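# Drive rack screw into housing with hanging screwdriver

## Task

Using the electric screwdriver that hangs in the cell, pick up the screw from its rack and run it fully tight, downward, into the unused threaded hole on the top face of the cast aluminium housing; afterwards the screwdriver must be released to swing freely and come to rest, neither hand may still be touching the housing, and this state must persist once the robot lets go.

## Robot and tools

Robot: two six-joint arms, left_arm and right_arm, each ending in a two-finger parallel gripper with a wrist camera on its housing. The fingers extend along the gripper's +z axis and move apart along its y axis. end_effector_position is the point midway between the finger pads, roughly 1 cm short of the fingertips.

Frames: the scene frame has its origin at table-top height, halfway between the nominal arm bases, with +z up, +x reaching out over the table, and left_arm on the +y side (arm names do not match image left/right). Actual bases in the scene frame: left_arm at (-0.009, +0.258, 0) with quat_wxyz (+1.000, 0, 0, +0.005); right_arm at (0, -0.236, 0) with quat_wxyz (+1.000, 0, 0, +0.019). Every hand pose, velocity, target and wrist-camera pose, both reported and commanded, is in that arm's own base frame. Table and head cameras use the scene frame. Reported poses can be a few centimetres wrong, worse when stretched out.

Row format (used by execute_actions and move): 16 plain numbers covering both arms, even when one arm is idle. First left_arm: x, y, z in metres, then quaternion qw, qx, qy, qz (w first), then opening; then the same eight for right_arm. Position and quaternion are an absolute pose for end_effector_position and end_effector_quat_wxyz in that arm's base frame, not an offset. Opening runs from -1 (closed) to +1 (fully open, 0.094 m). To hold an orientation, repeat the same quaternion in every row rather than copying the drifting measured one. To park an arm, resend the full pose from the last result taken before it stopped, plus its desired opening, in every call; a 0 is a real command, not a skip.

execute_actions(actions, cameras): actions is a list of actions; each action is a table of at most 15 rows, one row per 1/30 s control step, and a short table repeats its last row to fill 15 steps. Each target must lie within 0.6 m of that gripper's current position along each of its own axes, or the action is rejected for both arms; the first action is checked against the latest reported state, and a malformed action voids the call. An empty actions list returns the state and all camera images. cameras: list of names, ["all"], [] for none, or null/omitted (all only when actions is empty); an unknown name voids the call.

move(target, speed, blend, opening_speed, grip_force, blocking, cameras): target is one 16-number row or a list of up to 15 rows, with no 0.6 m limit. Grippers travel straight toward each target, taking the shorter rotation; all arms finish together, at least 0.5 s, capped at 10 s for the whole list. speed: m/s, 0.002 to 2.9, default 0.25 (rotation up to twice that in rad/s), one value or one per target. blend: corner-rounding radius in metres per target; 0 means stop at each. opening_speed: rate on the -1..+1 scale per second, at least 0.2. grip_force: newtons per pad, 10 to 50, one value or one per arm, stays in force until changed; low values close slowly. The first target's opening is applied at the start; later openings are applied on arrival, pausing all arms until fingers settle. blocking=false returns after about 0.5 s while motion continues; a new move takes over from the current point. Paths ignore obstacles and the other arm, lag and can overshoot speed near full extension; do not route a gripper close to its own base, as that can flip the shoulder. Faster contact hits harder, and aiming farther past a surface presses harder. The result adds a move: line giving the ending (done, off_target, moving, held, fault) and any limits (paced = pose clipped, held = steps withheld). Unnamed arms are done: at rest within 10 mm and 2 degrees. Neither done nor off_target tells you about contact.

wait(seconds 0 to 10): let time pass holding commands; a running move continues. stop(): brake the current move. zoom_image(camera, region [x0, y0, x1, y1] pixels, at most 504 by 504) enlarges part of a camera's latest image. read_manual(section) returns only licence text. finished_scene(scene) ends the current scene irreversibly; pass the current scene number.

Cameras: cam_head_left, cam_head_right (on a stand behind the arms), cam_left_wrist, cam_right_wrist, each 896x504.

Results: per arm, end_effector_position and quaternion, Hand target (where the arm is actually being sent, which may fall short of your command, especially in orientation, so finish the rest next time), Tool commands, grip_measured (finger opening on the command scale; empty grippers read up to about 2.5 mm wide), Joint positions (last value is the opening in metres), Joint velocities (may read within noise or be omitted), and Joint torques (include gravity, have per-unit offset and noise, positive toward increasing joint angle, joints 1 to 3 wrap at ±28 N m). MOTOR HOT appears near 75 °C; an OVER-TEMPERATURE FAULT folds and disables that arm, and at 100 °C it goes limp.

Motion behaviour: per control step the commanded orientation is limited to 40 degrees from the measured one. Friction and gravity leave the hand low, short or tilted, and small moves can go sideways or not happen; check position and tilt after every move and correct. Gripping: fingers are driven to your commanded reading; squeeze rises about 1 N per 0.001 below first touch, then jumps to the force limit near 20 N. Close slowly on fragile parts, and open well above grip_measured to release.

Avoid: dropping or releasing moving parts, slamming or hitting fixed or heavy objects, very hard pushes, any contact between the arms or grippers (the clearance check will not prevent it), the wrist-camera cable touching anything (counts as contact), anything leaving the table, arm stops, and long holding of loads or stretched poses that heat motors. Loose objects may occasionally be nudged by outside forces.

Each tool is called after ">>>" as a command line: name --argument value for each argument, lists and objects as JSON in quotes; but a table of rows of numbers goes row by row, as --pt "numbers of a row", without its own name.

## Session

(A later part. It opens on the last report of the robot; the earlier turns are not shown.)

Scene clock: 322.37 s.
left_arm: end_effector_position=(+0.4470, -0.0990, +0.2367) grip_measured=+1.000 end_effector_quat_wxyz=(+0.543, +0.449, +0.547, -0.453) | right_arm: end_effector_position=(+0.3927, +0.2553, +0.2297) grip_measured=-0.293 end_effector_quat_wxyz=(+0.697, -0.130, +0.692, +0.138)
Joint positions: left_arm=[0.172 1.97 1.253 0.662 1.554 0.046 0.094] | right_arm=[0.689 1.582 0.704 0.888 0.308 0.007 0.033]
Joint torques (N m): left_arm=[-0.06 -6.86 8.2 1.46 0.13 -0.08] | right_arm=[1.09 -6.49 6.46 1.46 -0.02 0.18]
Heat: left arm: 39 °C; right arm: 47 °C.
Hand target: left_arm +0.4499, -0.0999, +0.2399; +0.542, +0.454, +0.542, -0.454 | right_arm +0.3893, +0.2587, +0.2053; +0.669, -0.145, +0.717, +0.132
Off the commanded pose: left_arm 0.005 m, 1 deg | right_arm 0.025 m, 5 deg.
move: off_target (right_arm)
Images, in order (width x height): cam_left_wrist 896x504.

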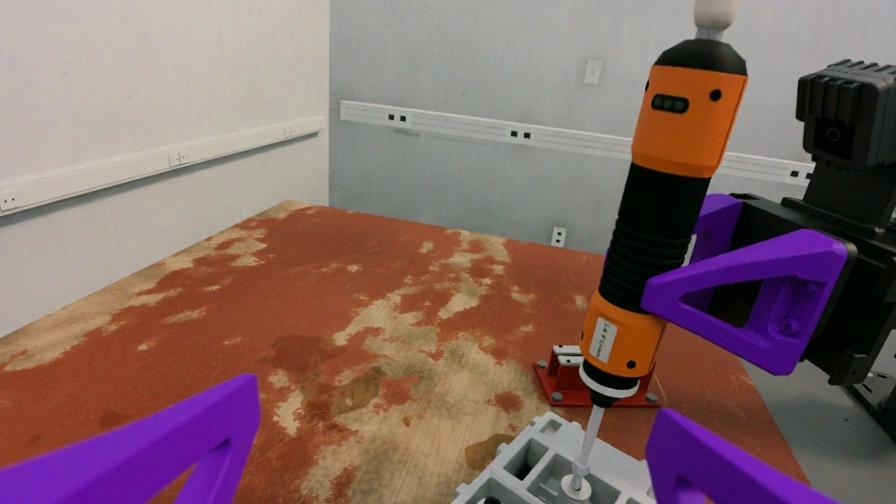

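>>> move --pt "0.45 -0.10 0.24 0.5417 0.4545 0.5417 -0.4545 1 0.3900 0.260 0.245 0.692 -0.141 0.692 0.143 -0.5" --pt "0.45 -0.10 0.24 0.5417 0.4545 0.5417 -0.4545 1 0.3900 0.2600 0.2265 0.687 -0.142 0.700 0.136 -0.5" --pt "0.45 -0.10 0.24 0.5417 0.4545 0.5417 -0.4545 1 0.3898 0.2600 0.2145 0.6835 -0.1428 0.7035 0.1355 -0.5" --cameras '["cam_left_wrist"]' --speed '[0.04,0.04,0.03]'

>>> zoom_image --camera "cam_left_wrist" --region '[540, 430, 610, 500]'

>>> move --target '[0.27,-0.03,0.23,0.627,0.3265,0.627,-0.3265,1,0.3898,0.2600,0.2145,0.6835,-0.1428,0.7035,0.1355,-0.5]' --cameras '["cam_left_wrist"]' --speed 0.2

>>> zoom_image --camera "cam_left_wrist" --region '[440, 310, 510, 380]'

Scene clock: 333.20 s.
left_arm: end_effector_position=(+0.4470, -0.0990, +0.2367) grip_measured=+1.000 end_effector_quat_wxyz=(+0.543, +0.449, +0.547, -0.453) | right_arm: end_effector_position=(+0.3924, +0.2550, +0.2315) grip_measured=-0.293 end_effector_quat_wxyz=(+0.696, -0.130, +0.693, +0.138)
Joint positions: left_arm=[0.172 1.97 1.253 0.662 1.554 0.046 0.094] | right_arm=[0.689 1.573 0.708 0.873 0.308 0.008 0.033]
Joint torques (N m): left_arm=[-0.03 -6.82 8.23 1.46 0.13 -0.08] | right_arm=[1.1 -5.42 6.05 2.03 -0.05 0.02]
Heat: left arm: 39 °C; right arm: 46 °C.
Hand target: left_arm +0.4499, -0.0999, +0.2399; +0.542, +0.454, +0.542, -0.454 | right_arm +0.3895, +0.2596, +0.2146; +0.683, -0.143, +0.703, +0.135
Off the commanded pose: left_arm 0.005 m, 1 deg | right_arm 0.018 m, 2 deg.
move: off_target (right_arm)
Images, in order (width x height): cam_left_wrist 896x504.

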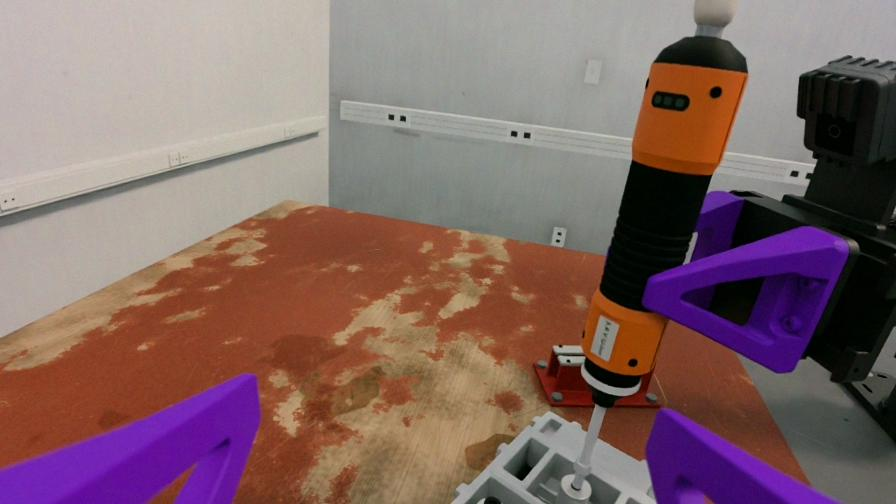

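Scaled by 7.200 from the camera's 896x504 image, which has a finer 1280x720 frame.

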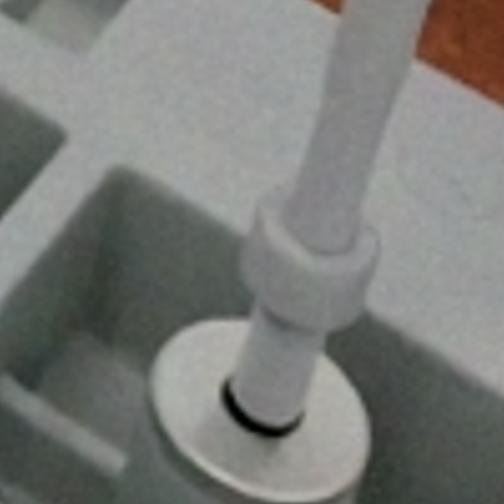

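Scene clock: 335.10 s.
left_arm: end_effector_position=(+0.2731, -0.0294, +0.2287) grip_measured=+1.000 end_effector_quat_wxyz=(+0.626, +0.324, +0.629, -0.326) | right_arm: end_effector_position=(+0.3924, +0.2550, +0.2315) grip_measured=-0.293 end_effector_quat_wxyz=(+0.696, -0.130, +0.693, +0.138)
Joint positions: left_arm=[0.578 1.142 0.409 0.665 1.534 0.064 0.094] | right_arm=[0.689 1.573 0.708 0.873 0.308 0.008 0.033]
Joint torques (N m): left_arm=[0.85 -3.06 5.44 1.51 0.14 -0.09] | right_arm=[1.17 -5.41 5.91 2.03 -0.01 0.01]
Heat: left arm: 39 °C; right arm: 46 °C.
Hand target: left_arm +0.2701, -0.0300, +0.2299; +0.627, +0.327, +0.628, -0.326 | right_arm +0.3895, +0.2596, +0.2146; +0.683, -0.143, +0.703, +0.135
Off the commanded pose: left_arm 0.003 m, 0 deg | right_arm 0.018 m, 2 deg.
move: off_target (right_arm)
Images, in order (width x height): cam_left_wrist 896x504.

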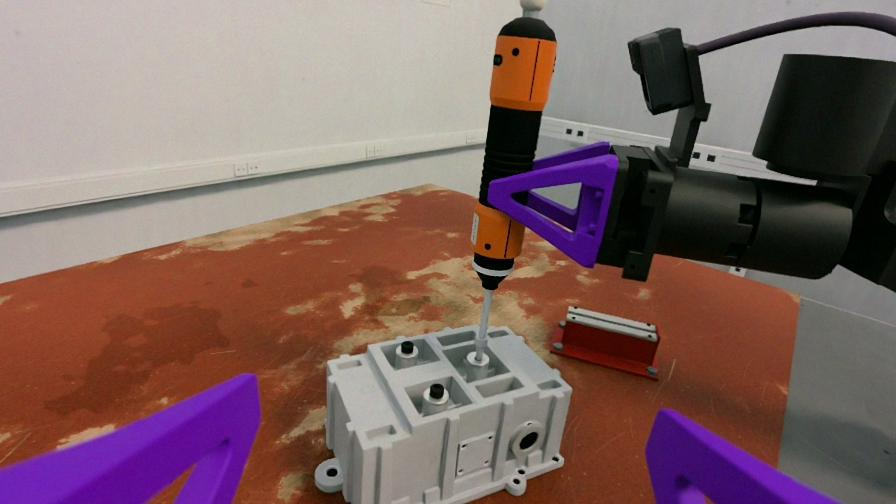

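Scaled by 7.200 from the camera's 896x504 image, which has a finer 1280x720 frame.

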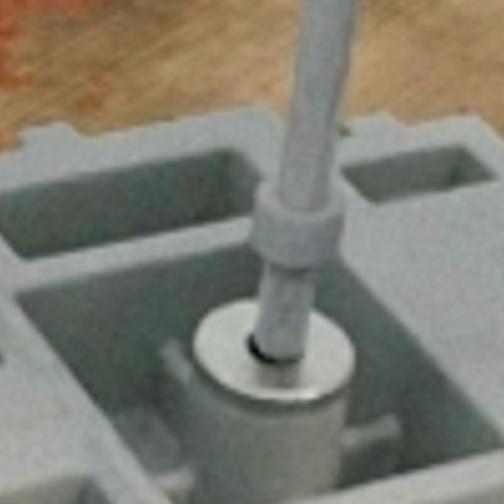

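>>> move --target '[0.27,-0.03,0.23,0.627,0.3265,0.627,-0.3265,1,0.3898,0.2600,0.2085,0.681,-0.1432,0.706,0.1348,-0.5]' --cameras '["cam_left_wrist"]' --speed 0.02

>>> zoom_image --camera "cam_left_wrist" --region '[440, 310, 510, 380]'

Scene clock: 339.27 s.
left_arm: end_effector_position=(+0.2731, -0.0294, +0.2287) grip_measured=+1.000 end_effector_quat_wxyz=(+0.626, +0.323, +0.630, -0.327) | right_arm: end_effector_position=(+0.3923, +0.2549, +0.2300) grip_measured=-0.293 end_effector_quat_wxyz=(+0.699, -0.129, +0.690, +0.140)
Joint positions: left_arm=[0.578 1.142 0.409 0.665 1.534 0.061 0.094] | right_arm=[0.689 1.583 0.7 0.899 0.308 0.008 0.033]
Joint torques (N m): left_arm=[0.84 -2.96 5.37 1.56 0.14 -0.06] | right_arm=[1.2 -5.18 5.86 1.92 -0.03 0.08]
Heat: left arm: 39 °C; right arm: 47 °C.
Hand target: left_arm +0.2701, -0.0300, +0.2299; +0.627, +0.327, +0.628, -0.326 | right_arm +0.3893, +0.2595, +0.2087; +0.681, -0.143, +0.706, +0.135
Off the commanded pose: left_arm 0.003 m, 1 deg | right_arm 0.022 m, 3 deg.
move: off_target (right_arm)
Images, in order (width x height): cam_left_wrist 896x504.

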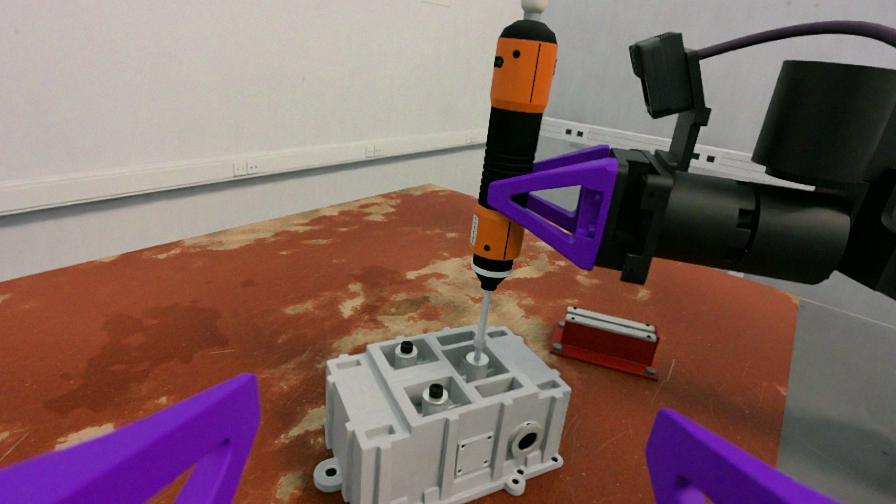

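Scaled by 7.200 from the camera's 896x504 image, which has a finer 1280x720 frame.

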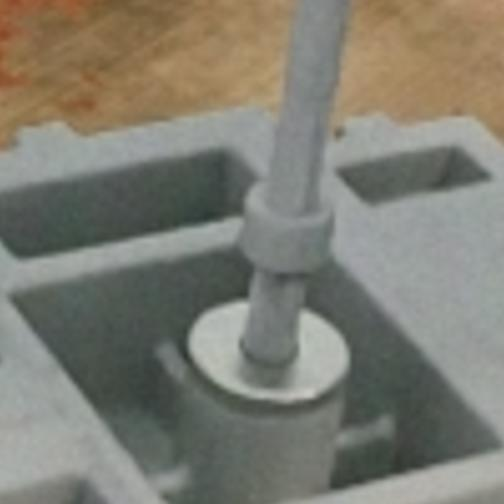

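>>> move --target '[0.45,-0.10,0.24,0.5417,0.4545,0.5417,-0.4545,1,0.3898,0.2600,0.203,0.675,-0.1445,0.712,0.1335,-0.5]' --cameras '["cam_left_wrist"]' --speed 0.2

>>> zoom_image --camera "cam_left_wrist" --region '[540, 430, 610, 500]'

Scene clock: 344.43 s.
left_arm: end_effector_position=(+0.4470, -0.0990, +0.2368) grip_measured=+1.000 end_effector_quat_wxyz=(+0.543, +0.449, +0.546, -0.452) | right_arm: end_effector_position=(+0.3923, +0.2549, +0.2300) grip_measured=-0.293 end_effector_quat_wxyz=(+0.699, -0.129, +0.690, +0.140)
Joint positions: left_arm=[0.172 1.97 1.252 0.668 1.554 0.045 0.094] | right_arm=[0.689 1.583 0.7 0.899 0.308 0.008 0.033]
Joint torques (N m): left_arm=[-0.1 -6.86 8.21 1.43 0.12 -0.08] | right_arm=[1.16 -4.96 5.6 1.79 -0.06 0.13]
Heat: left arm: 39 °C; right arm: 46 °C.
Hand target: left_arm +0.4499, -0.1000, +0.2400; +0.542, +0.455, +0.542, -0.454 | right_arm +0.3891, +0.2592, +0.2033; +0.675, -0.144, +0.712, +0.133
Off the commanded pose: left_arm 0.005 m, 1 deg | right_arm 0.028 m, 4 deg.
move: off_target (right_arm)
Images, in order (width x height): cam_left_wrist 896x504.

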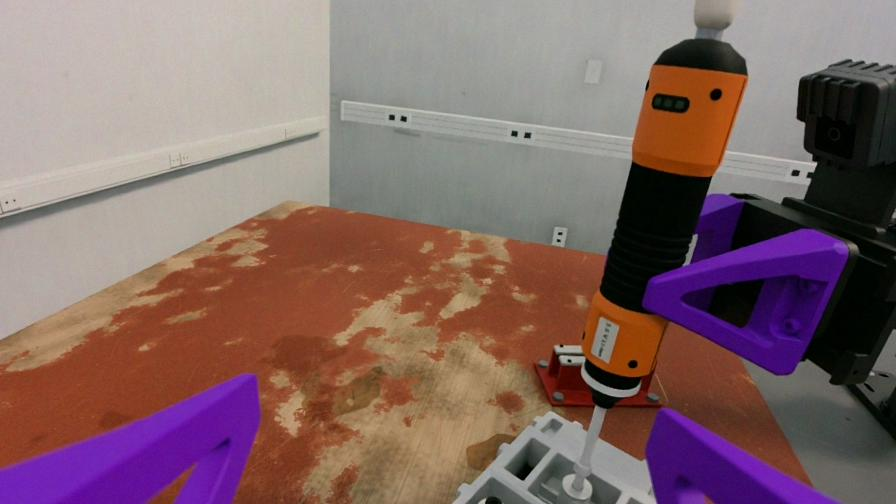

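Scaled by 7.200 from the camera's 896x504 image, which has a finer 1280x720 frame.

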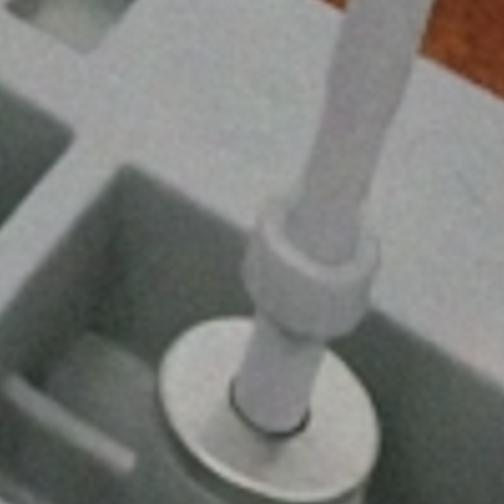

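>>> move --target '[0.45,-0.10,0.24,0.5417,0.4545,0.5417,-0.4545,1,0.3898,0.2600,0.192,0.6625,-0.1468,0.724,0.131,-0.5]' --cameras '["cam_left_wrist"]' --speed 0.03

>>> zoom_image --camera "cam_left_wrist" --region '[540, 430, 610, 500]'

Scene clock: 348.87 s.
left_arm: end_effector_position=(+0.4469, -0.0990, +0.2368) grip_measured=+1.000 end_effector_quat_wxyz=(+0.543, +0.449, +0.547, -0.453) | right_arm: end_effector_position=(+0.3921, +0.2545, +0.2292) grip_measured=-0.293 end_effector_quat_wxyz=(+0.698, -0.127, +0.691, +0.140)
Joint positions: left_arm=[0.172 1.97 1.252 0.668 1.554 0.042 0.094] | right_arm=[0.689 1.583 0.697 0.9 0.309 0.012 0.033]
Joint torques (N m): left_arm=[-0.06 -6.86 8.25 1.45 0.13 -0.07] | right_arm=[1.11 -4.53 5.33 1.53 -0.06 0.22]
Heat: left arm: 39 °C; right arm: 46 °C.
Hand target: left_arm +0.4499, -0.1000, +0.2400; +0.542, +0.455, +0.542, -0.454 | right_arm +0.3883, +0.2586, +0.1928; +0.662, -0.146, +0.723, +0.131
Off the commanded pose: left_arm 0.005 m, 1 deg | right_arm 0.038 m, 6 deg.
move: off_target (right_arm)
Images, in order (width x height): cam_left_wrist 896x504.

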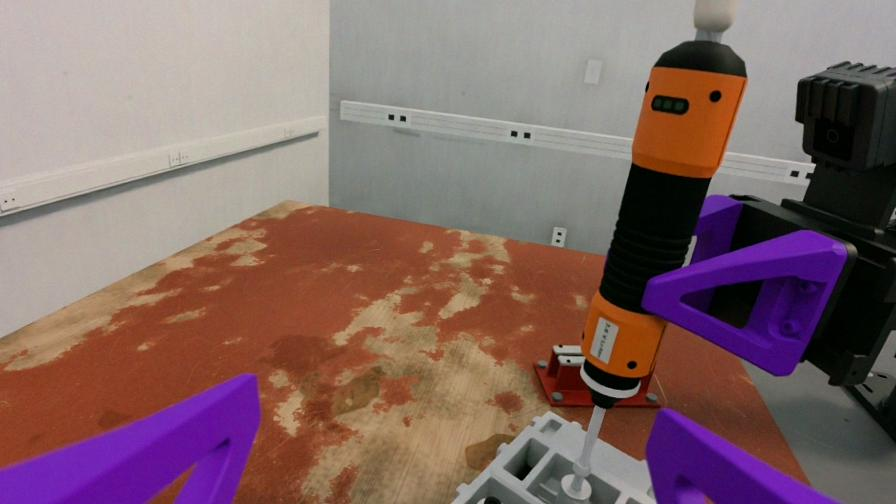

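Scaled by 7.200 from the camera's 896x504 image, which has a finer 1280x720 frame.

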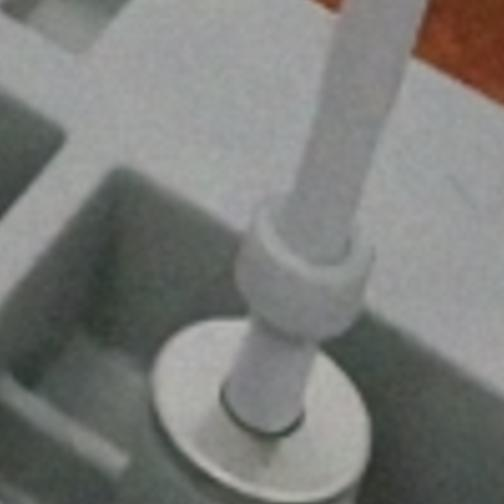

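>>> move --target '[0.45,-0.10,0.24,0.5417,0.4545,0.5417,-0.4545,1,0.3898,0.2600,0.165,0.6463,-0.150,0.738,0.128,-0.5]' --cameras '["cam_left_wrist"]' --speed 0.03

>>> zoom_image --camera "cam_left_wrist" --region '[540, 430, 610, 500]'

>>> zoom_image --camera "cam_left_wrist" --region '[580, 30, 760, 210]'

Scene clock: 353.87 s.
left_arm: end_effector_position=(+0.4469, -0.0990, +0.2368) grip_measured=+1.000 end_effector_quat_wxyz=(+0.543, +0.449, +0.547, -0.453) | right_arm: end_effector_position=(+0.3916, +0.2528, +0.2233) grip_measured=-0.293 end_effector_quat_wxyz=(+0.705, -0.118, +0.684, +0.145)
Joint positions: left_arm=[0.172 1.97 1.252 0.668 1.554 0.042 0.094] | right_arm=[0.689 1.614 0.67 0.982 0.315 0.02 0.033]
Joint torques (N m): left_arm=[-0.1 -6.83 8.23 1.45 0.12 -0.07] | right_arm=[1.16 -3.33 4.44 1.08 -0.1 0.27]
Heat: left arm: 38 °C; right arm: 45 °C.
Hand target: left_arm +0.4499, -0.1000, +0.2400; +0.542, +0.454, +0.542, -0.454 | right_arm +0.3858, +0.2564, +0.1668; +0.647, -0.149, +0.737, +0.128
Off the commanded pose: left_arm 0.005 m, 1 deg | right_arm 0.059 m, 10 deg.
move: off_target (right_arm)
Images, in order (width x height): cam_left_wrist 896x504.

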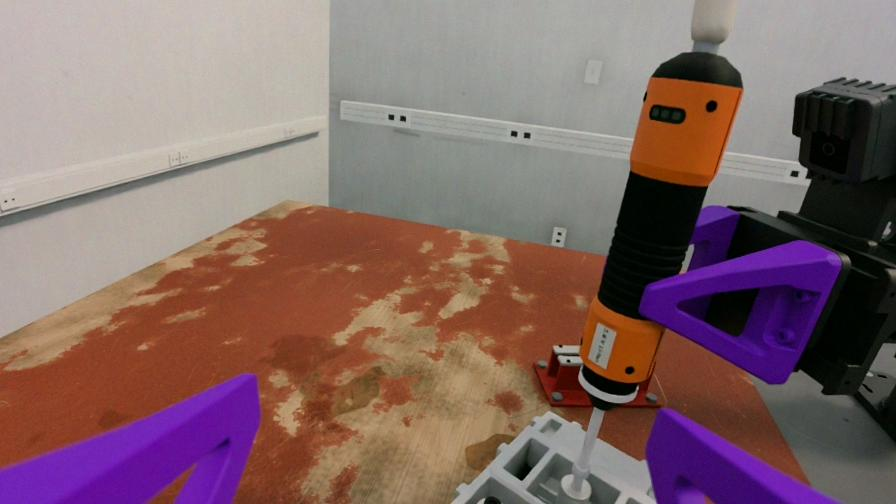

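Scaled by 7.200 from the camera's 896x504 image, which has a finer 1280x720 frame.

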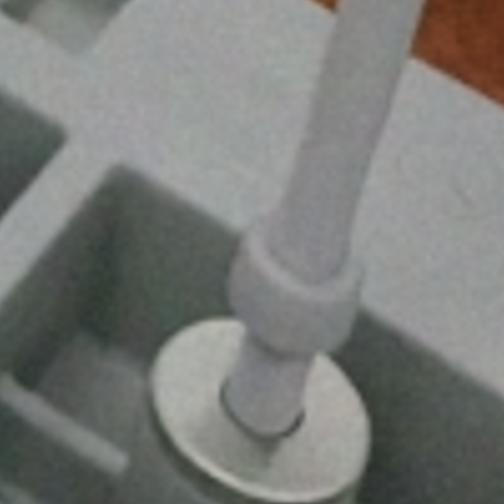

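Scaled by 2.800 from the camera's 896x504 image, which has a finer 1280x720 frame.

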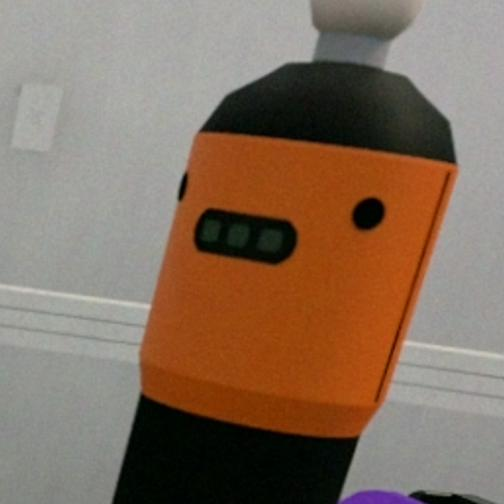

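>>> wait --seconds 2 --cameras '["cam_left_wrist"]'

>>> zoom_image --camera "cam_left_wrist" --region '[540, 430, 610, 500]'

Scene clock: 359.63 s.
left_arm: end_effector_position=(+0.4469, -0.0990, +0.2368) grip_measured=+1.000 end_effector_quat_wxyz=(+0.543, +0.449, +0.547, -0.453) | right_arm: end_effector_position=(+0.3918, +0.2529, +0.2172) grip_measured=-0.293 end_effector_quat_wxyz=(+0.700, -0.119, +0.689, +0.144)
Joint positions: left_arm=[0.172 1.97 1.252 0.668 1.554 0.042 0.094] | right_arm=[0.689 1.622 0.666 0.98 0.315 0.024 0.033]
Joint torques (N m): left_arm=[-0.05 -6.86 8.18 1.46 0.13 -0.07] | right_arm=[1.01 -4.16 4.64 1.12 -0.13 0.16]
Heat: left arm: 38 °C; right arm: 45 °C.
Hand target: left_arm +0.4499, -0.1000, +0.2400; +0.542, +0.454, +0.542, -0.454 | right_arm +0.3859, +0.2565, +0.1667; +0.647, -0.149, +0.737, +0.128
Tool commands: left_gripper/opening=+1.0 right_gripper/opening=-0.5
Off the commanded pose: left_arm 0.005 m, 1 deg | right_arm 0.053 m, 9 deg.
wait: 2.00 s; at rest from the start
Images, in order (width x height): cam_left_wrist 896x504.

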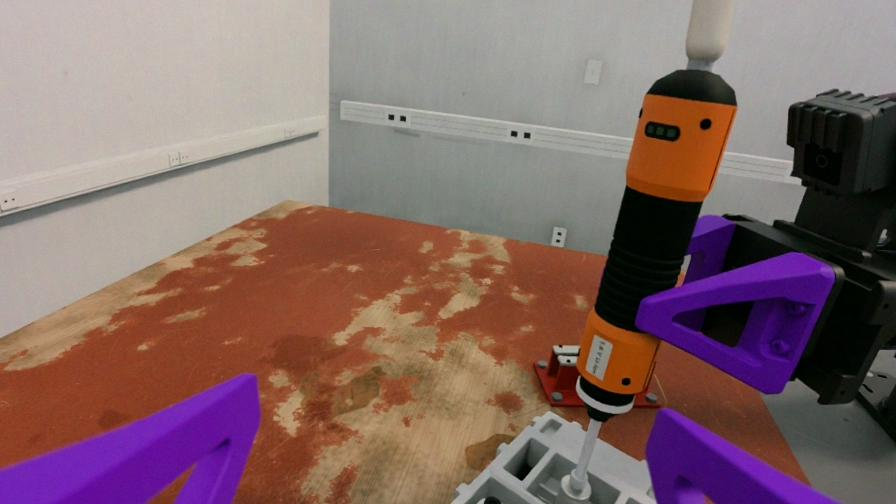

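Scaled by 7.200 from the camera's 896x504 image, which has a finer 1280x720 frame.

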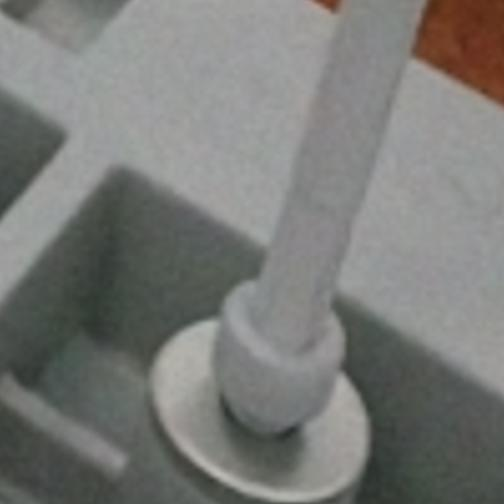

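Driving well. Keep pressing.

>>> wait --seconds 3 --cameras '["cam_left_wrist"]'

>>> zoom_image --camera "cam_left_wrist" --region '[540, 430, 610, 500]'

>>> zoom_image --camera "cam_left_wrist" --region '[580, 60, 760, 240]'

Scene clock: 365.43 s.
left_arm: end_effector_position=(+0.4469, -0.0990, +0.2368) grip_measured=+1.000 end_effector_quat_wxyz=(+0.543, +0.449, +0.547, -0.453) | right_arm: end_effector_position=(+0.3918, +0.2529, +0.2172) grip_measured=-0.293 end_effector_quat_wxyz=(+0.700, -0.119, +0.689, +0.144)
Joint positions: left_arm=[0.172 1.97 1.252 0.668 1.554 0.042 0.094] | right_arm=[0.689 1.622 0.666 0.98 0.315 0.024 0.033]
Joint torques (N m): left_arm=[-0.05 -6.86 8.25 1.46 0.12 -0.08] | right_arm=[1.01 -4.27 4.67 1.12 -0.15 0.21]
Heat: left arm: 39 °C; right arm: 44 °C.
Hand target: left_arm +0.4499, -0.1000, +0.2400; +0.542, +0.454, +0.542, -0.454 | right_arm +0.3859, +0.2565, +0.1667; +0.647, -0.149, +0.737, +0.128
Tool commands: left_gripper/opening=+1.0 right_gripper/opening=-0.5
Off the commanded pose: left_arm 0.005 m, 1 deg | right_arm 0.053 m, 9 deg.
wait: 3.00 s; at rest from the start
Images, in order (width x height): cam_left_wrist 896x504.

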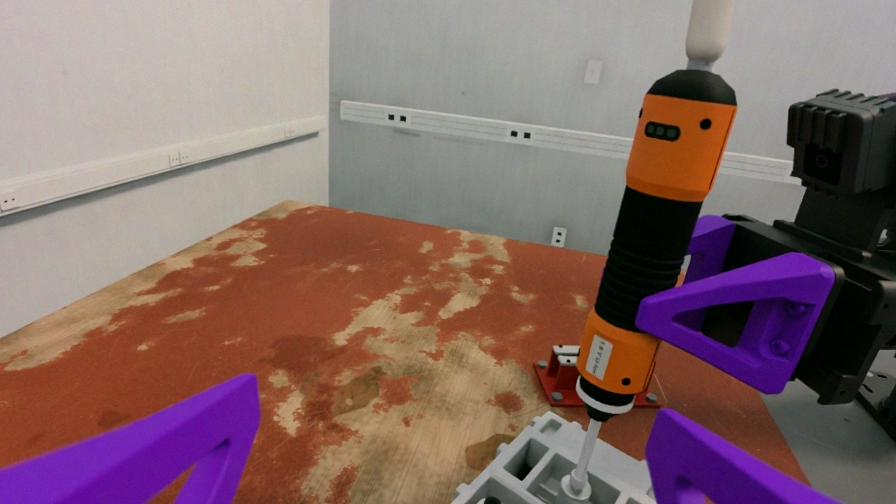

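Scaled by 7.200 from the camera's 896x504 image, which has a finer 1280x720 frame.

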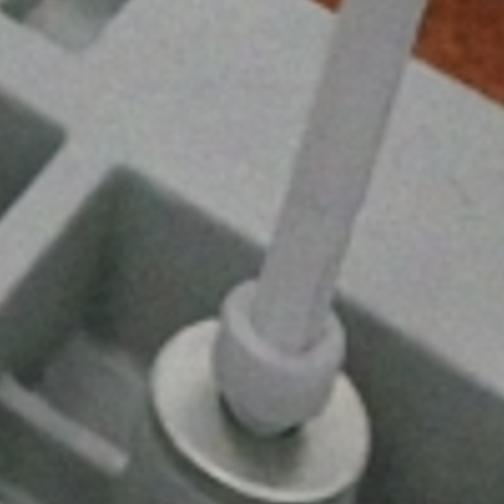

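Scaled by 2.800 from the camera's 896x504 image, which has a finer 1280x720 frame.

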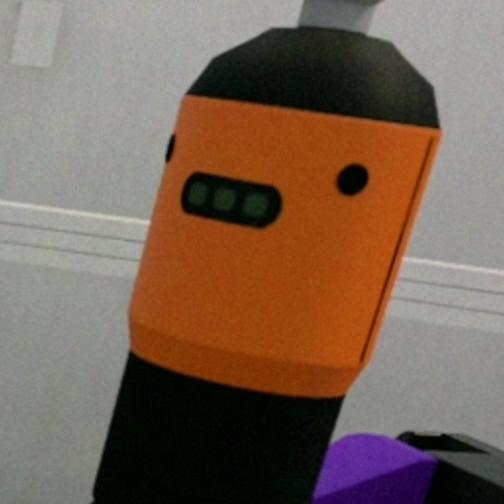

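>>> move --target '[0.45,-0.10,0.24,0.5417,0.4545,0.5417,-0.4545,1,0.3898,0.2610,0.145,0.64,-0.157,0.739,0.131,-0.5]' --speed 0.03

>>> wait --seconds 2 --cameras '["cam_left_wrist"]'

>>> zoom_image --camera "cam_left_wrist" --region '[540, 430, 610, 500]'

>>> zoom_image --camera "cam_left_wrist" --region '[580, 60, 760, 240]'

Scene clock: 370.93 s.
left_arm: end_effector_position=(+0.4469, -0.0990, +0.2368) grip_measured=+1.000 end_effector_quat_wxyz=(+0.543, +0.449, +0.547, -0.453) | right_arm: end_effector_position=(+0.3907, +0.2518, +0.2111) grip_measured=-0.293 end_effector_quat_wxyz=(+0.710, -0.113, +0.679, +0.150)
Joint positions: left_arm=[0.172 1.97 1.252 0.668 1.554 0.042 0.094] | right_arm=[0.689 1.663 0.637 1.082 0.315 0.025 0.033]
Joint torques (N m): left_arm=[-0.09 -6.86 8.23 1.45 0.12 -0.09] | right_arm=[0.62 -3.04 3.86 0.88 -0.32 0.2]
Heat: left arm: 39 °C; right arm: 44 °C.
Hand target: left_arm +0.4499, -0.1000, +0.2400; +0.542, +0.454, +0.542, -0.454 | right_arm +0.3839, +0.2560, +0.1471; +0.642, -0.155, +0.739, +0.132
Off the commanded pose: left_arm 0.005 m, 1 deg | right_arm 0.067 m, 12 deg.
move: off_target (right_arm)

Scene clock: 372.93 s.
left_arm: end_effector_position=(+0.4469, -0.0990, +0.2368) grip_measured=+1.000 end_effector_quat_wxyz=(+0.543, +0.449, +0.547, -0.453) | right_arm: end_effector_position=(+0.3907, +0.2518, +0.2111) grip_measured=-0.293 end_effector_quat_wxyz=(+0.710, -0.113, +0.679, +0.150)
Joint positions: left_arm=[0.172 1.97 1.252 0.668 1.554 0.042 0.094] | right_arm=[0.689 1.663 0.637 1.082 0.315 0.025 0.033]
Joint torques (N m): left_arm=[-0.05 -6.84 8.25 1.46 0.13 -0.07] | right_arm=[0.66 -3.04 3.78 0.85 -0.32 0.19]
Heat: left arm: 39 °C; right arm: 44 °C.
Hand target: left_arm +0.4499, -0.1000, +0.2400; +0.542, +0.454, +0.542, -0.454 | right_arm +0.3839, +0.2560, +0.1471; +0.642, -0.155, +0.739, +0.132
Tool commands: left_gripper/opening=+1.0 right_gripper/opening=-0.5
Off the commanded pose: left_arm 0.005 m, 1 deg | right_arm 0.067 m, 12 deg.
wait: 2.00 s; at rest by 0.17 s
Images, in order (width x height): cam_left_wrist 896x504.

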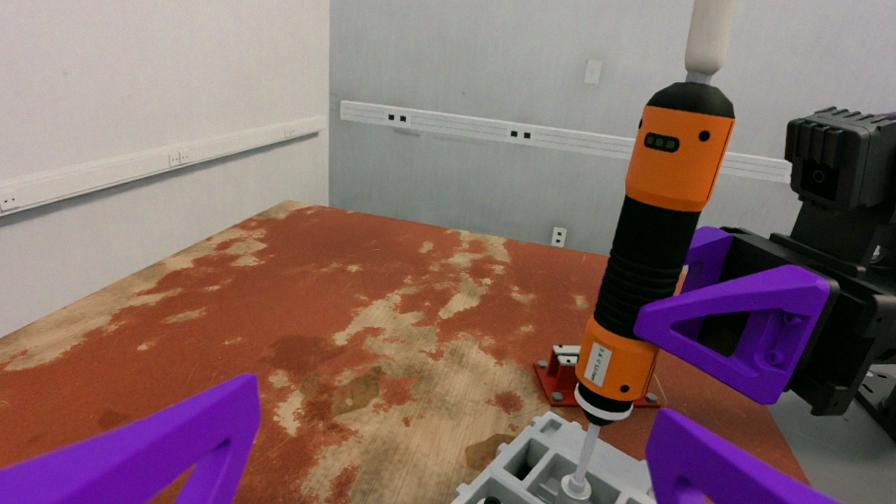

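Scaled by 7.200 from the camera's 896x504 image, which has a finer 1280x720 frame.

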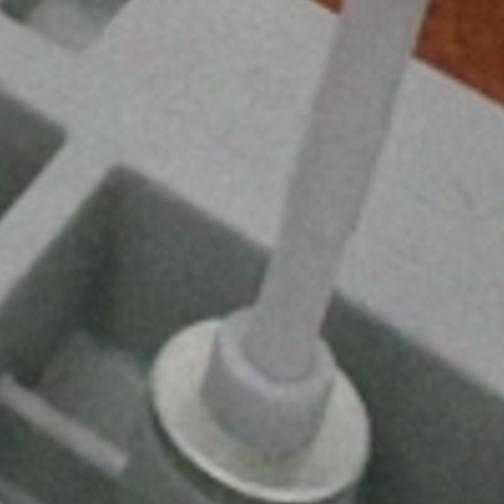

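Scaled by 2.800 from the camera's 896x504 image, which has a finer 1280x720 frame.

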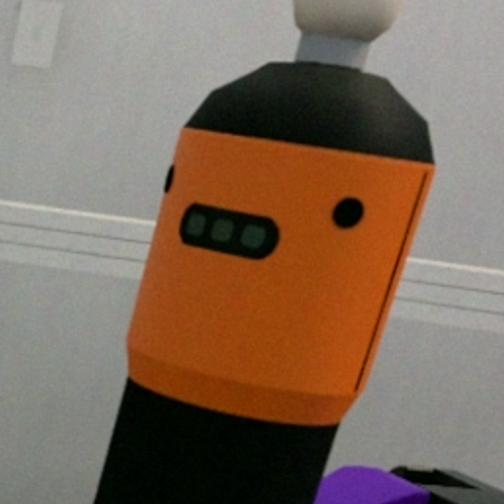

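>>> move --target '[0.45,-0.10,0.24,0.5417,0.4545,0.5417,-0.4545,1,0.3898,0.2620,0.12,0.63,-0.163,0.747,0.128,-0.5]' --speed 0.03

>>> wait --seconds 2 --cameras '["cam_left_wrist"]'

>>> zoom_image --camera "cam_left_wrist" --region '[540, 430, 610, 500]'

>>> zoom_image --camera "cam_left_wrist" --region '[580, 60, 760, 240]'

Scene clock: 378.63 s.
left_arm: end_effector_position=(+0.4469, -0.0990, +0.2368) grip_measured=+1.000 end_effector_quat_wxyz=(+0.543, +0.449, +0.547, -0.453) | right_arm: end_effector_position=(+0.3875, +0.2499, +0.2093) grip_measured=-0.293 end_effector_quat_wxyz=(+0.726, -0.108, +0.660, +0.157)
Joint positions: left_arm=[0.172 1.97 1.252 0.668 1.554 0.042 0.094] | right_arm=[0.689 1.708 0.603 1.215 0.312 0.016 0.033]
Joint torques (N m): left_arm=[-0.08 -6.83 8.25 1.46 0.13 -0.07] | right_arm=[0.81 -1.95 2.77 0.35 -0.3 0.29]
Heat: left arm: 39 °C; right arm: 43 °C.
Hand target: left_arm +0.4499, -0.1000, +0.2400; +0.542, +0.454, +0.542, -0.454 | right_arm +0.3788, +0.2529, +0.1239; +0.634, -0.160, +0.746, +0.129
Off the commanded pose: left_arm 0.005 m, 1 deg | right_arm 0.090 m, 16 deg.
move: off_target (right_arm)

Scene clock: 380.63 s.
left_arm: end_effector_position=(+0.4469, -0.0990, +0.2368) grip_measured=+1.000 end_effector_quat_wxyz=(+0.543, +0.449, +0.547, -0.453) | right_arm: end_effector_position=(+0.3875, +0.2499, +0.2093) grip_measured=-0.293 end_effector_quat_wxyz=(+0.726, -0.108, +0.660, +0.157)
Joint positions: left_arm=[0.172 1.97 1.252 0.668 1.554 0.042 0.094] | right_arm=[0.689 1.708 0.603 1.215 0.312 0.016 0.033]
Joint torques (N m): left_arm=[-0.08 -6.84 8.24 1.46 0.12 -0.08] | right_arm=[0.69 -1.98 2.61 0.31 -0.31 0.28]
Heat: left arm: 39 °C; right arm: 43 °C.
Hand target: left_arm +0.4499, -0.1000, +0.2400; +0.542, +0.454, +0.542, -0.454 | right_arm +0.3788, +0.2529, +0.1239; +0.634, -0.160, +0.746, +0.129
Tool commands: left_gripper/opening=+1.0 right_gripper/opening=-0.5
Off the commanded pose: left_arm 0.005 m, 1 deg | right_arm 0.090 m, 16 deg.
wait: 2.00 s; at rest by 0.17 s
Images, in order (width x height): cam_left_wrist 896x504.

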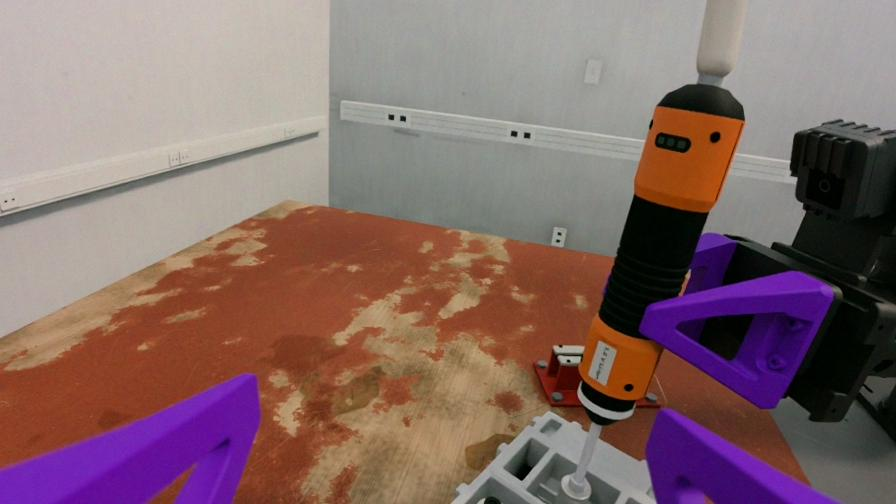

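Scaled by 7.200 from the camera's 896x504 image, which has a finer 1280x720 frame.

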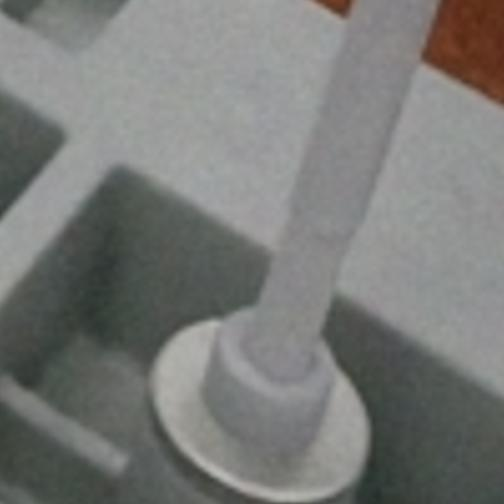

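Scaled by 2.800 from the camera's 896x504 image, which has a finer 1280x720 frame.

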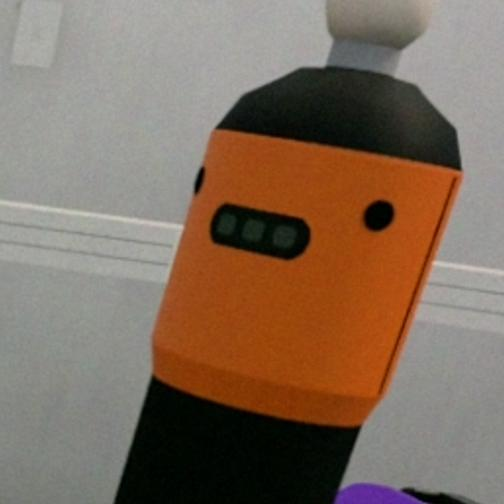

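>>> move --pt "0.45 -0.10 0.24 0.5417 0.4545 0.5417 -0.4545 1 0.391 0.2595 0.213 0.687 -0.142 0.700 0.136 -0.5" --pt "0.45 -0.10 0.24 0.5417 0.4545 0.5417 -0.4545 1 0.391 0.2595 0.30 0.690 -0.142 0.696 0.14 -0.5" --speed 0.07 --cameras '["cam_left_wrist"]'

>>> zoom_image --camera "cam_left_wrist" --region '[500, 380, 624, 504]'

Scene clock: 387.97 s.
left_arm: end_effector_position=(+0.4469, -0.0990, +0.2368) grip_measured=+1.000 end_effector_quat_wxyz=(+0.543, +0.449, +0.547, -0.453) | right_arm: end_effector_position=(+0.3941, +0.2567, +0.2816) grip_measured=-0.293 end_effector_quat_wxyz=(+0.681, -0.137, +0.707, +0.132)
Joint positions: left_arm=[0.172 1.97 1.252 0.668 1.554 0.042 0.094] | right_arm=[0.689 1.457 0.874 0.545 0.305 0.011 0.033]
Joint torques (N m): left_arm=[-0.08 -6.84 8.17 1.45 0.13 -0.08] | right_arm=[0.54 -9.09 10.69 1.92 -0.11 -0.07]
Heat: left arm: 39 °C; right arm: 42 °C.
Hand target: left_arm +0.4499, -0.1000, +0.2400; +0.542, +0.454, +0.542, -0.454 | right_arm +0.3907, +0.2592, +0.2998; +0.690, -0.142, +0.696, +0.140
Off the commanded pose: left_arm 0.005 m, 1 deg | right_arm 0.019 m, 2 deg.
move: off_target (right_arm)
Images, in order (width x height): cam_left_wrist 896x504.

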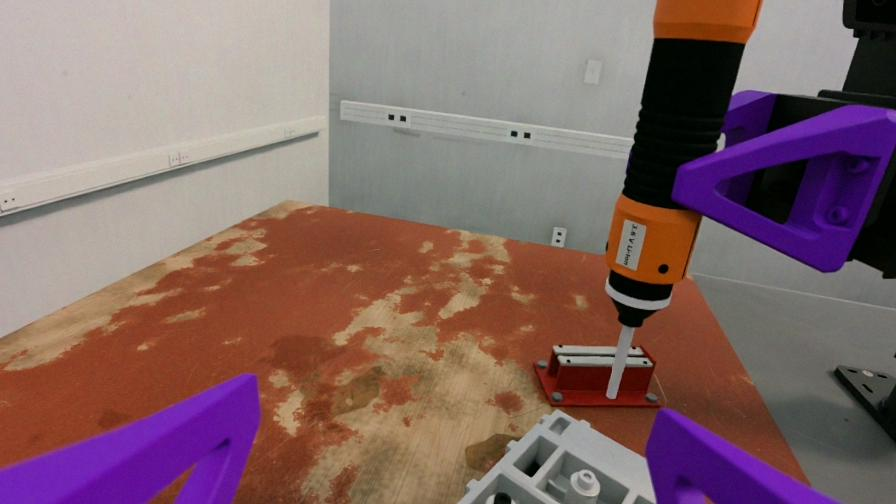

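Scaled by 4.065 from the camera's 896x504 image, which has a finer 1280x720 frame.

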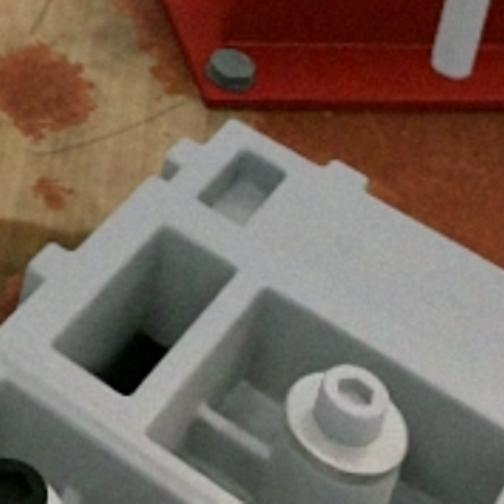

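>>> move --pt "0.45 -0.05 0.24 0.5417 0.4545 0.5417 -0.4545 1 0.408 0.13 0.312 0.7135 -0.076 0.694 0.07 -0.5" --pt "0.45 -0.05 0.24 0.5417 0.4545 0.5417 -0.4545 1 0.423 -0.002 0.317 0.7199 -0.006 0.6941 0 -0.5" --speed 0.13 --blend '[0.03,0]'

>>> wait --seconds 1 --cameras '["cam_right_wrist","cam_head_left"]'

Scene clock: 393.97 s.
left_arm: end_effector_position=(+0.4539, -0.0524, +0.2350) grip_measured=+1.000 end_effector_quat_wxyz=(+0.564, +0.418, +0.571, -0.426) | right_arm: end_effector_position=(+0.4254, -0.0043, +0.3135) grip_measured=-0.293 end_effector_quat_wxyz=(+0.717, +0.002, +0.697, -0.003)
Joint positions: left_arm=[0.276 1.97 1.246 0.668 1.555 0.042 0.094] | right_arm=[-0.012 1.229 0.765 0.493 -0.004 -0.001 0.033]
Joint torques (N m): left_arm=[0.94 -9.24 5.41 1.48 0.13 0] | right_arm=[0.09 -6.01 8.42 2.04 -0.17 -0.01]
Heat: left arm: 39 °C; right arm: 43 °C.
Hand target: left_arm +0.4502, -0.0505, +0.2400; +0.567, +0.423, +0.567, -0.423 | right_arm +0.4230, -0.0019, +0.3169; +0.720, -0.006, +0.694, +0.000
Off the commanded pose: left_arm 0.007 m, 7 deg | right_arm 0.005 m, 1 deg.
joint sent to its limit (left arm) — joint 5 (wrist yaw), upper limit. The joint targets are off in orientation, not in position.
move: off_target (left_arm)

Scene clock: 394.97 s.
left_arm: end_effector_position=(+0.4539, -0.0524, +0.2350) grip_measured=+1.000 end_effector_quat_wxyz=(+0.564, +0.418, +0.571, -0.426) | right_arm: end_effector_position=(+0.4254, -0.0042, +0.3135) grip_measured=-0.293 end_effector_quat_wxyz=(+0.717, +0.002, +0.697, -0.003)
Joint positions: left_arm=[0.276 1.97 1.246 0.668 1.555 0.042 0.094] | right_arm=[-0.012 1.229 0.765 0.493 -0.004 -0.001 0.033]
Joint torques (N m): left_arm=[0.94 -9.25 5.39 1.49 0.13 0] | right_arm=[0.16 -5.98 8.35 2.08 -0.14 -0.06]
Heat: left arm: 39 °C; right arm: 44 °C.
Hand target: left_arm +0.4502, -0.0505, +0.2400; +0.567, +0.423, +0.567, -0.423 | right_arm +0.4230, -0.0019, +0.3169; +0.720, -0.006, +0.694, +0.000
Tool commands: left_gripper/opening=+1.0 right_gripper/opening=-0.5
Off the commanded pose: left_arm 0.007 m, 7 deg | right_arm 0.005 m, 1 deg.
wait: 1.00 s; at rest by 0.17 s
Images, in order (width x height): cam_head_left 896x504, cam_right_wrist 896x504.

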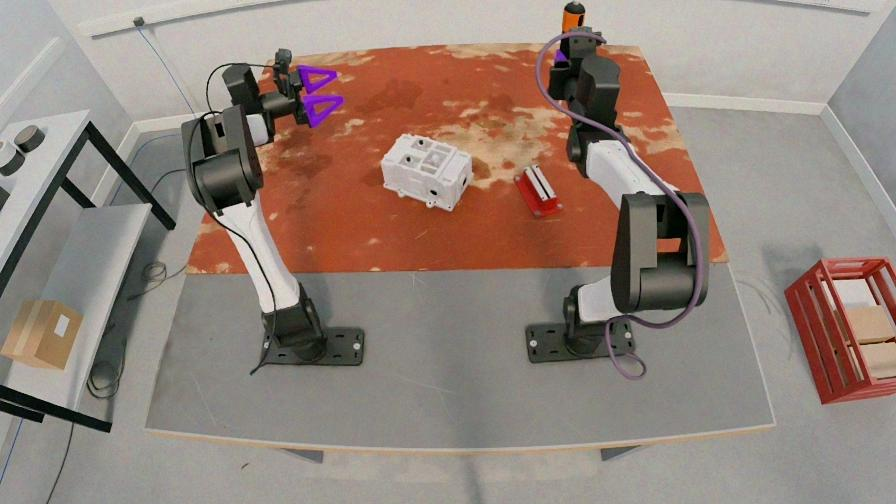

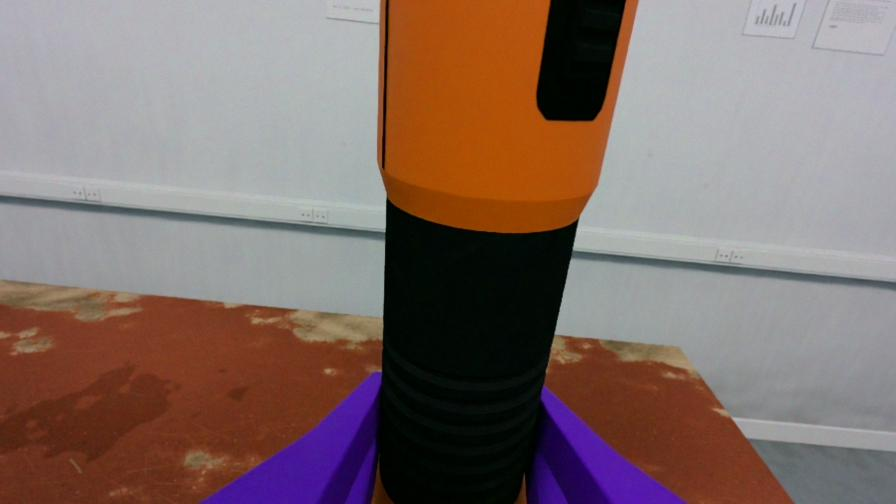

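>>> move --target '[0.45,-0.05,0.24,0.564,0.418,0.571,-0.426,1,0.4165,0.000,0.300,0.713,-0.006,0.701,0,-0.5]' --speed 0.05

Scene clock: 399.07 s.
left_arm: end_effector_position=(+0.4539, -0.0524, +0.2350) grip_measured=+1.000 end_effector_quat_wxyz=(+0.563, +0.418, +0.571, -0.427) | right_arm: end_effector_position=(+0.4212, -0.0041, +0.2932) grip_measured=-0.293 end_effector_quat_wxyz=(+0.704, +0.002, +0.710, -0.003)
Joint positions: left_arm=[0.276 1.97 1.246 0.668 1.555 0.04 0.094] | right_arm=[-0.012 1.222 0.716 0.498 -0.004 -0.001 0.033]
Joint torques (N m): left_arm=[1.05 -9.46 5.26 1.42 0.1 -0.09] | right_arm=[0.72 -6.78 7.45 2.27 -0.1 -0.03]
Heat: left arm: 39 °C; right arm: 44 °C.
Hand target: left_arm +0.4501, -0.0501, +0.2400; +0.564, +0.418, +0.571, -0.426 | right_arm +0.4166, +0.0000, +0.2999; +0.713, -0.006, +0.701, +0.000
Off the commanded pose: left_arm 0.007 m, 0 deg | right_arm 0.009 m, 2 deg.
move: done

>>> move --target '[0.45,-0.05,0.24,0.564,0.418,0.571,-0.426,1,0.416,0.001,0.315,0.717,-0.006,0.697,0,-0.5]' --speed 0.05

Scene clock: 401.87 s.
left_arm: end_effector_position=(+0.4539, -0.0524, +0.2350) grip_measured=+1.000 end_effector_quat_wxyz=(+0.563, +0.418, +0.571, -0.427) | right_arm: end_effector_position=(+0.4182, -0.0027, +0.2953) grip_measured=-0.293 end_effector_quat_wxyz=(+0.703, +0.001, +0.711, -0.002)
Joint positions: left_arm=[0.276 1.97 1.246 0.668 1.555 0.04 0.094] | right_arm=[-0.008 1.206 0.716 0.479 -0.004 -0.001 0.033]
Joint torques (N m): left_arm=[1.03 -9.43 5.24 1.42 0.1 -0.09] | right_arm=[0.83 -6.49 10.93 2 -0.03 -0.04]
Heat: left arm: 38 °C; right arm: 44 °C.
Hand target: left_arm +0.4501, -0.0501, +0.2400; +0.564, +0.418, +0.571, -0.426 | right_arm +0.4156, +0.0010, +0.3147; +0.717, -0.006, +0.697, +0.000
Off the commanded pose: left_arm 0.007 m, 0 deg | right_arm 0.020 m, 2 deg.
move: off_target (right_arm)

>>> move --target '[0.45,-0.05,0.24,0.564,0.418,0.571,-0.426,1,0.417,0.001,0.321,0.721,-0.006,0.693,0,-0.5]' --speed 0.05

Scene clock: 405.97 s.
left_arm: end_effector_position=(+0.4539, -0.0524, +0.2350) grip_measured=+1.000 end_effector_quat_wxyz=(+0.563, +0.418, +0.571, -0.427) | right_arm: end_effector_position=(+0.4188, -0.0027, +0.2997) grip_measured=-0.293 end_effector_quat_wxyz=(+0.706, +0.001, +0.708, -0.002)
Joint positions: left_arm=[0.276 1.97 1.246 0.668 1.555 0.04 0.094] | right_arm=[-0.008 1.206 0.727 0.476 -0.004 -0.001 0.033]
Joint torques (N m): left_arm=[1.07 -9.46 5.27 1.42 0.1 -0.08] | right_arm=[0.75 -6.39 11.26 2.04 -0.05 -0.01]
Heat: left arm: 38 °C; right arm: 45 °C.
Hand target: left_arm +0.4501, -0.0501, +0.2400; +0.564, +0.418, +0.571, -0.426 | right_arm +0.4165, +0.0010, +0.3207; +0.721, -0.006, +0.693, +0.000
Off the commanded pose: left_arm 0.007 m, 0 deg | right_arm 0.022 m, 3 deg.
move: off_target (right_arm)


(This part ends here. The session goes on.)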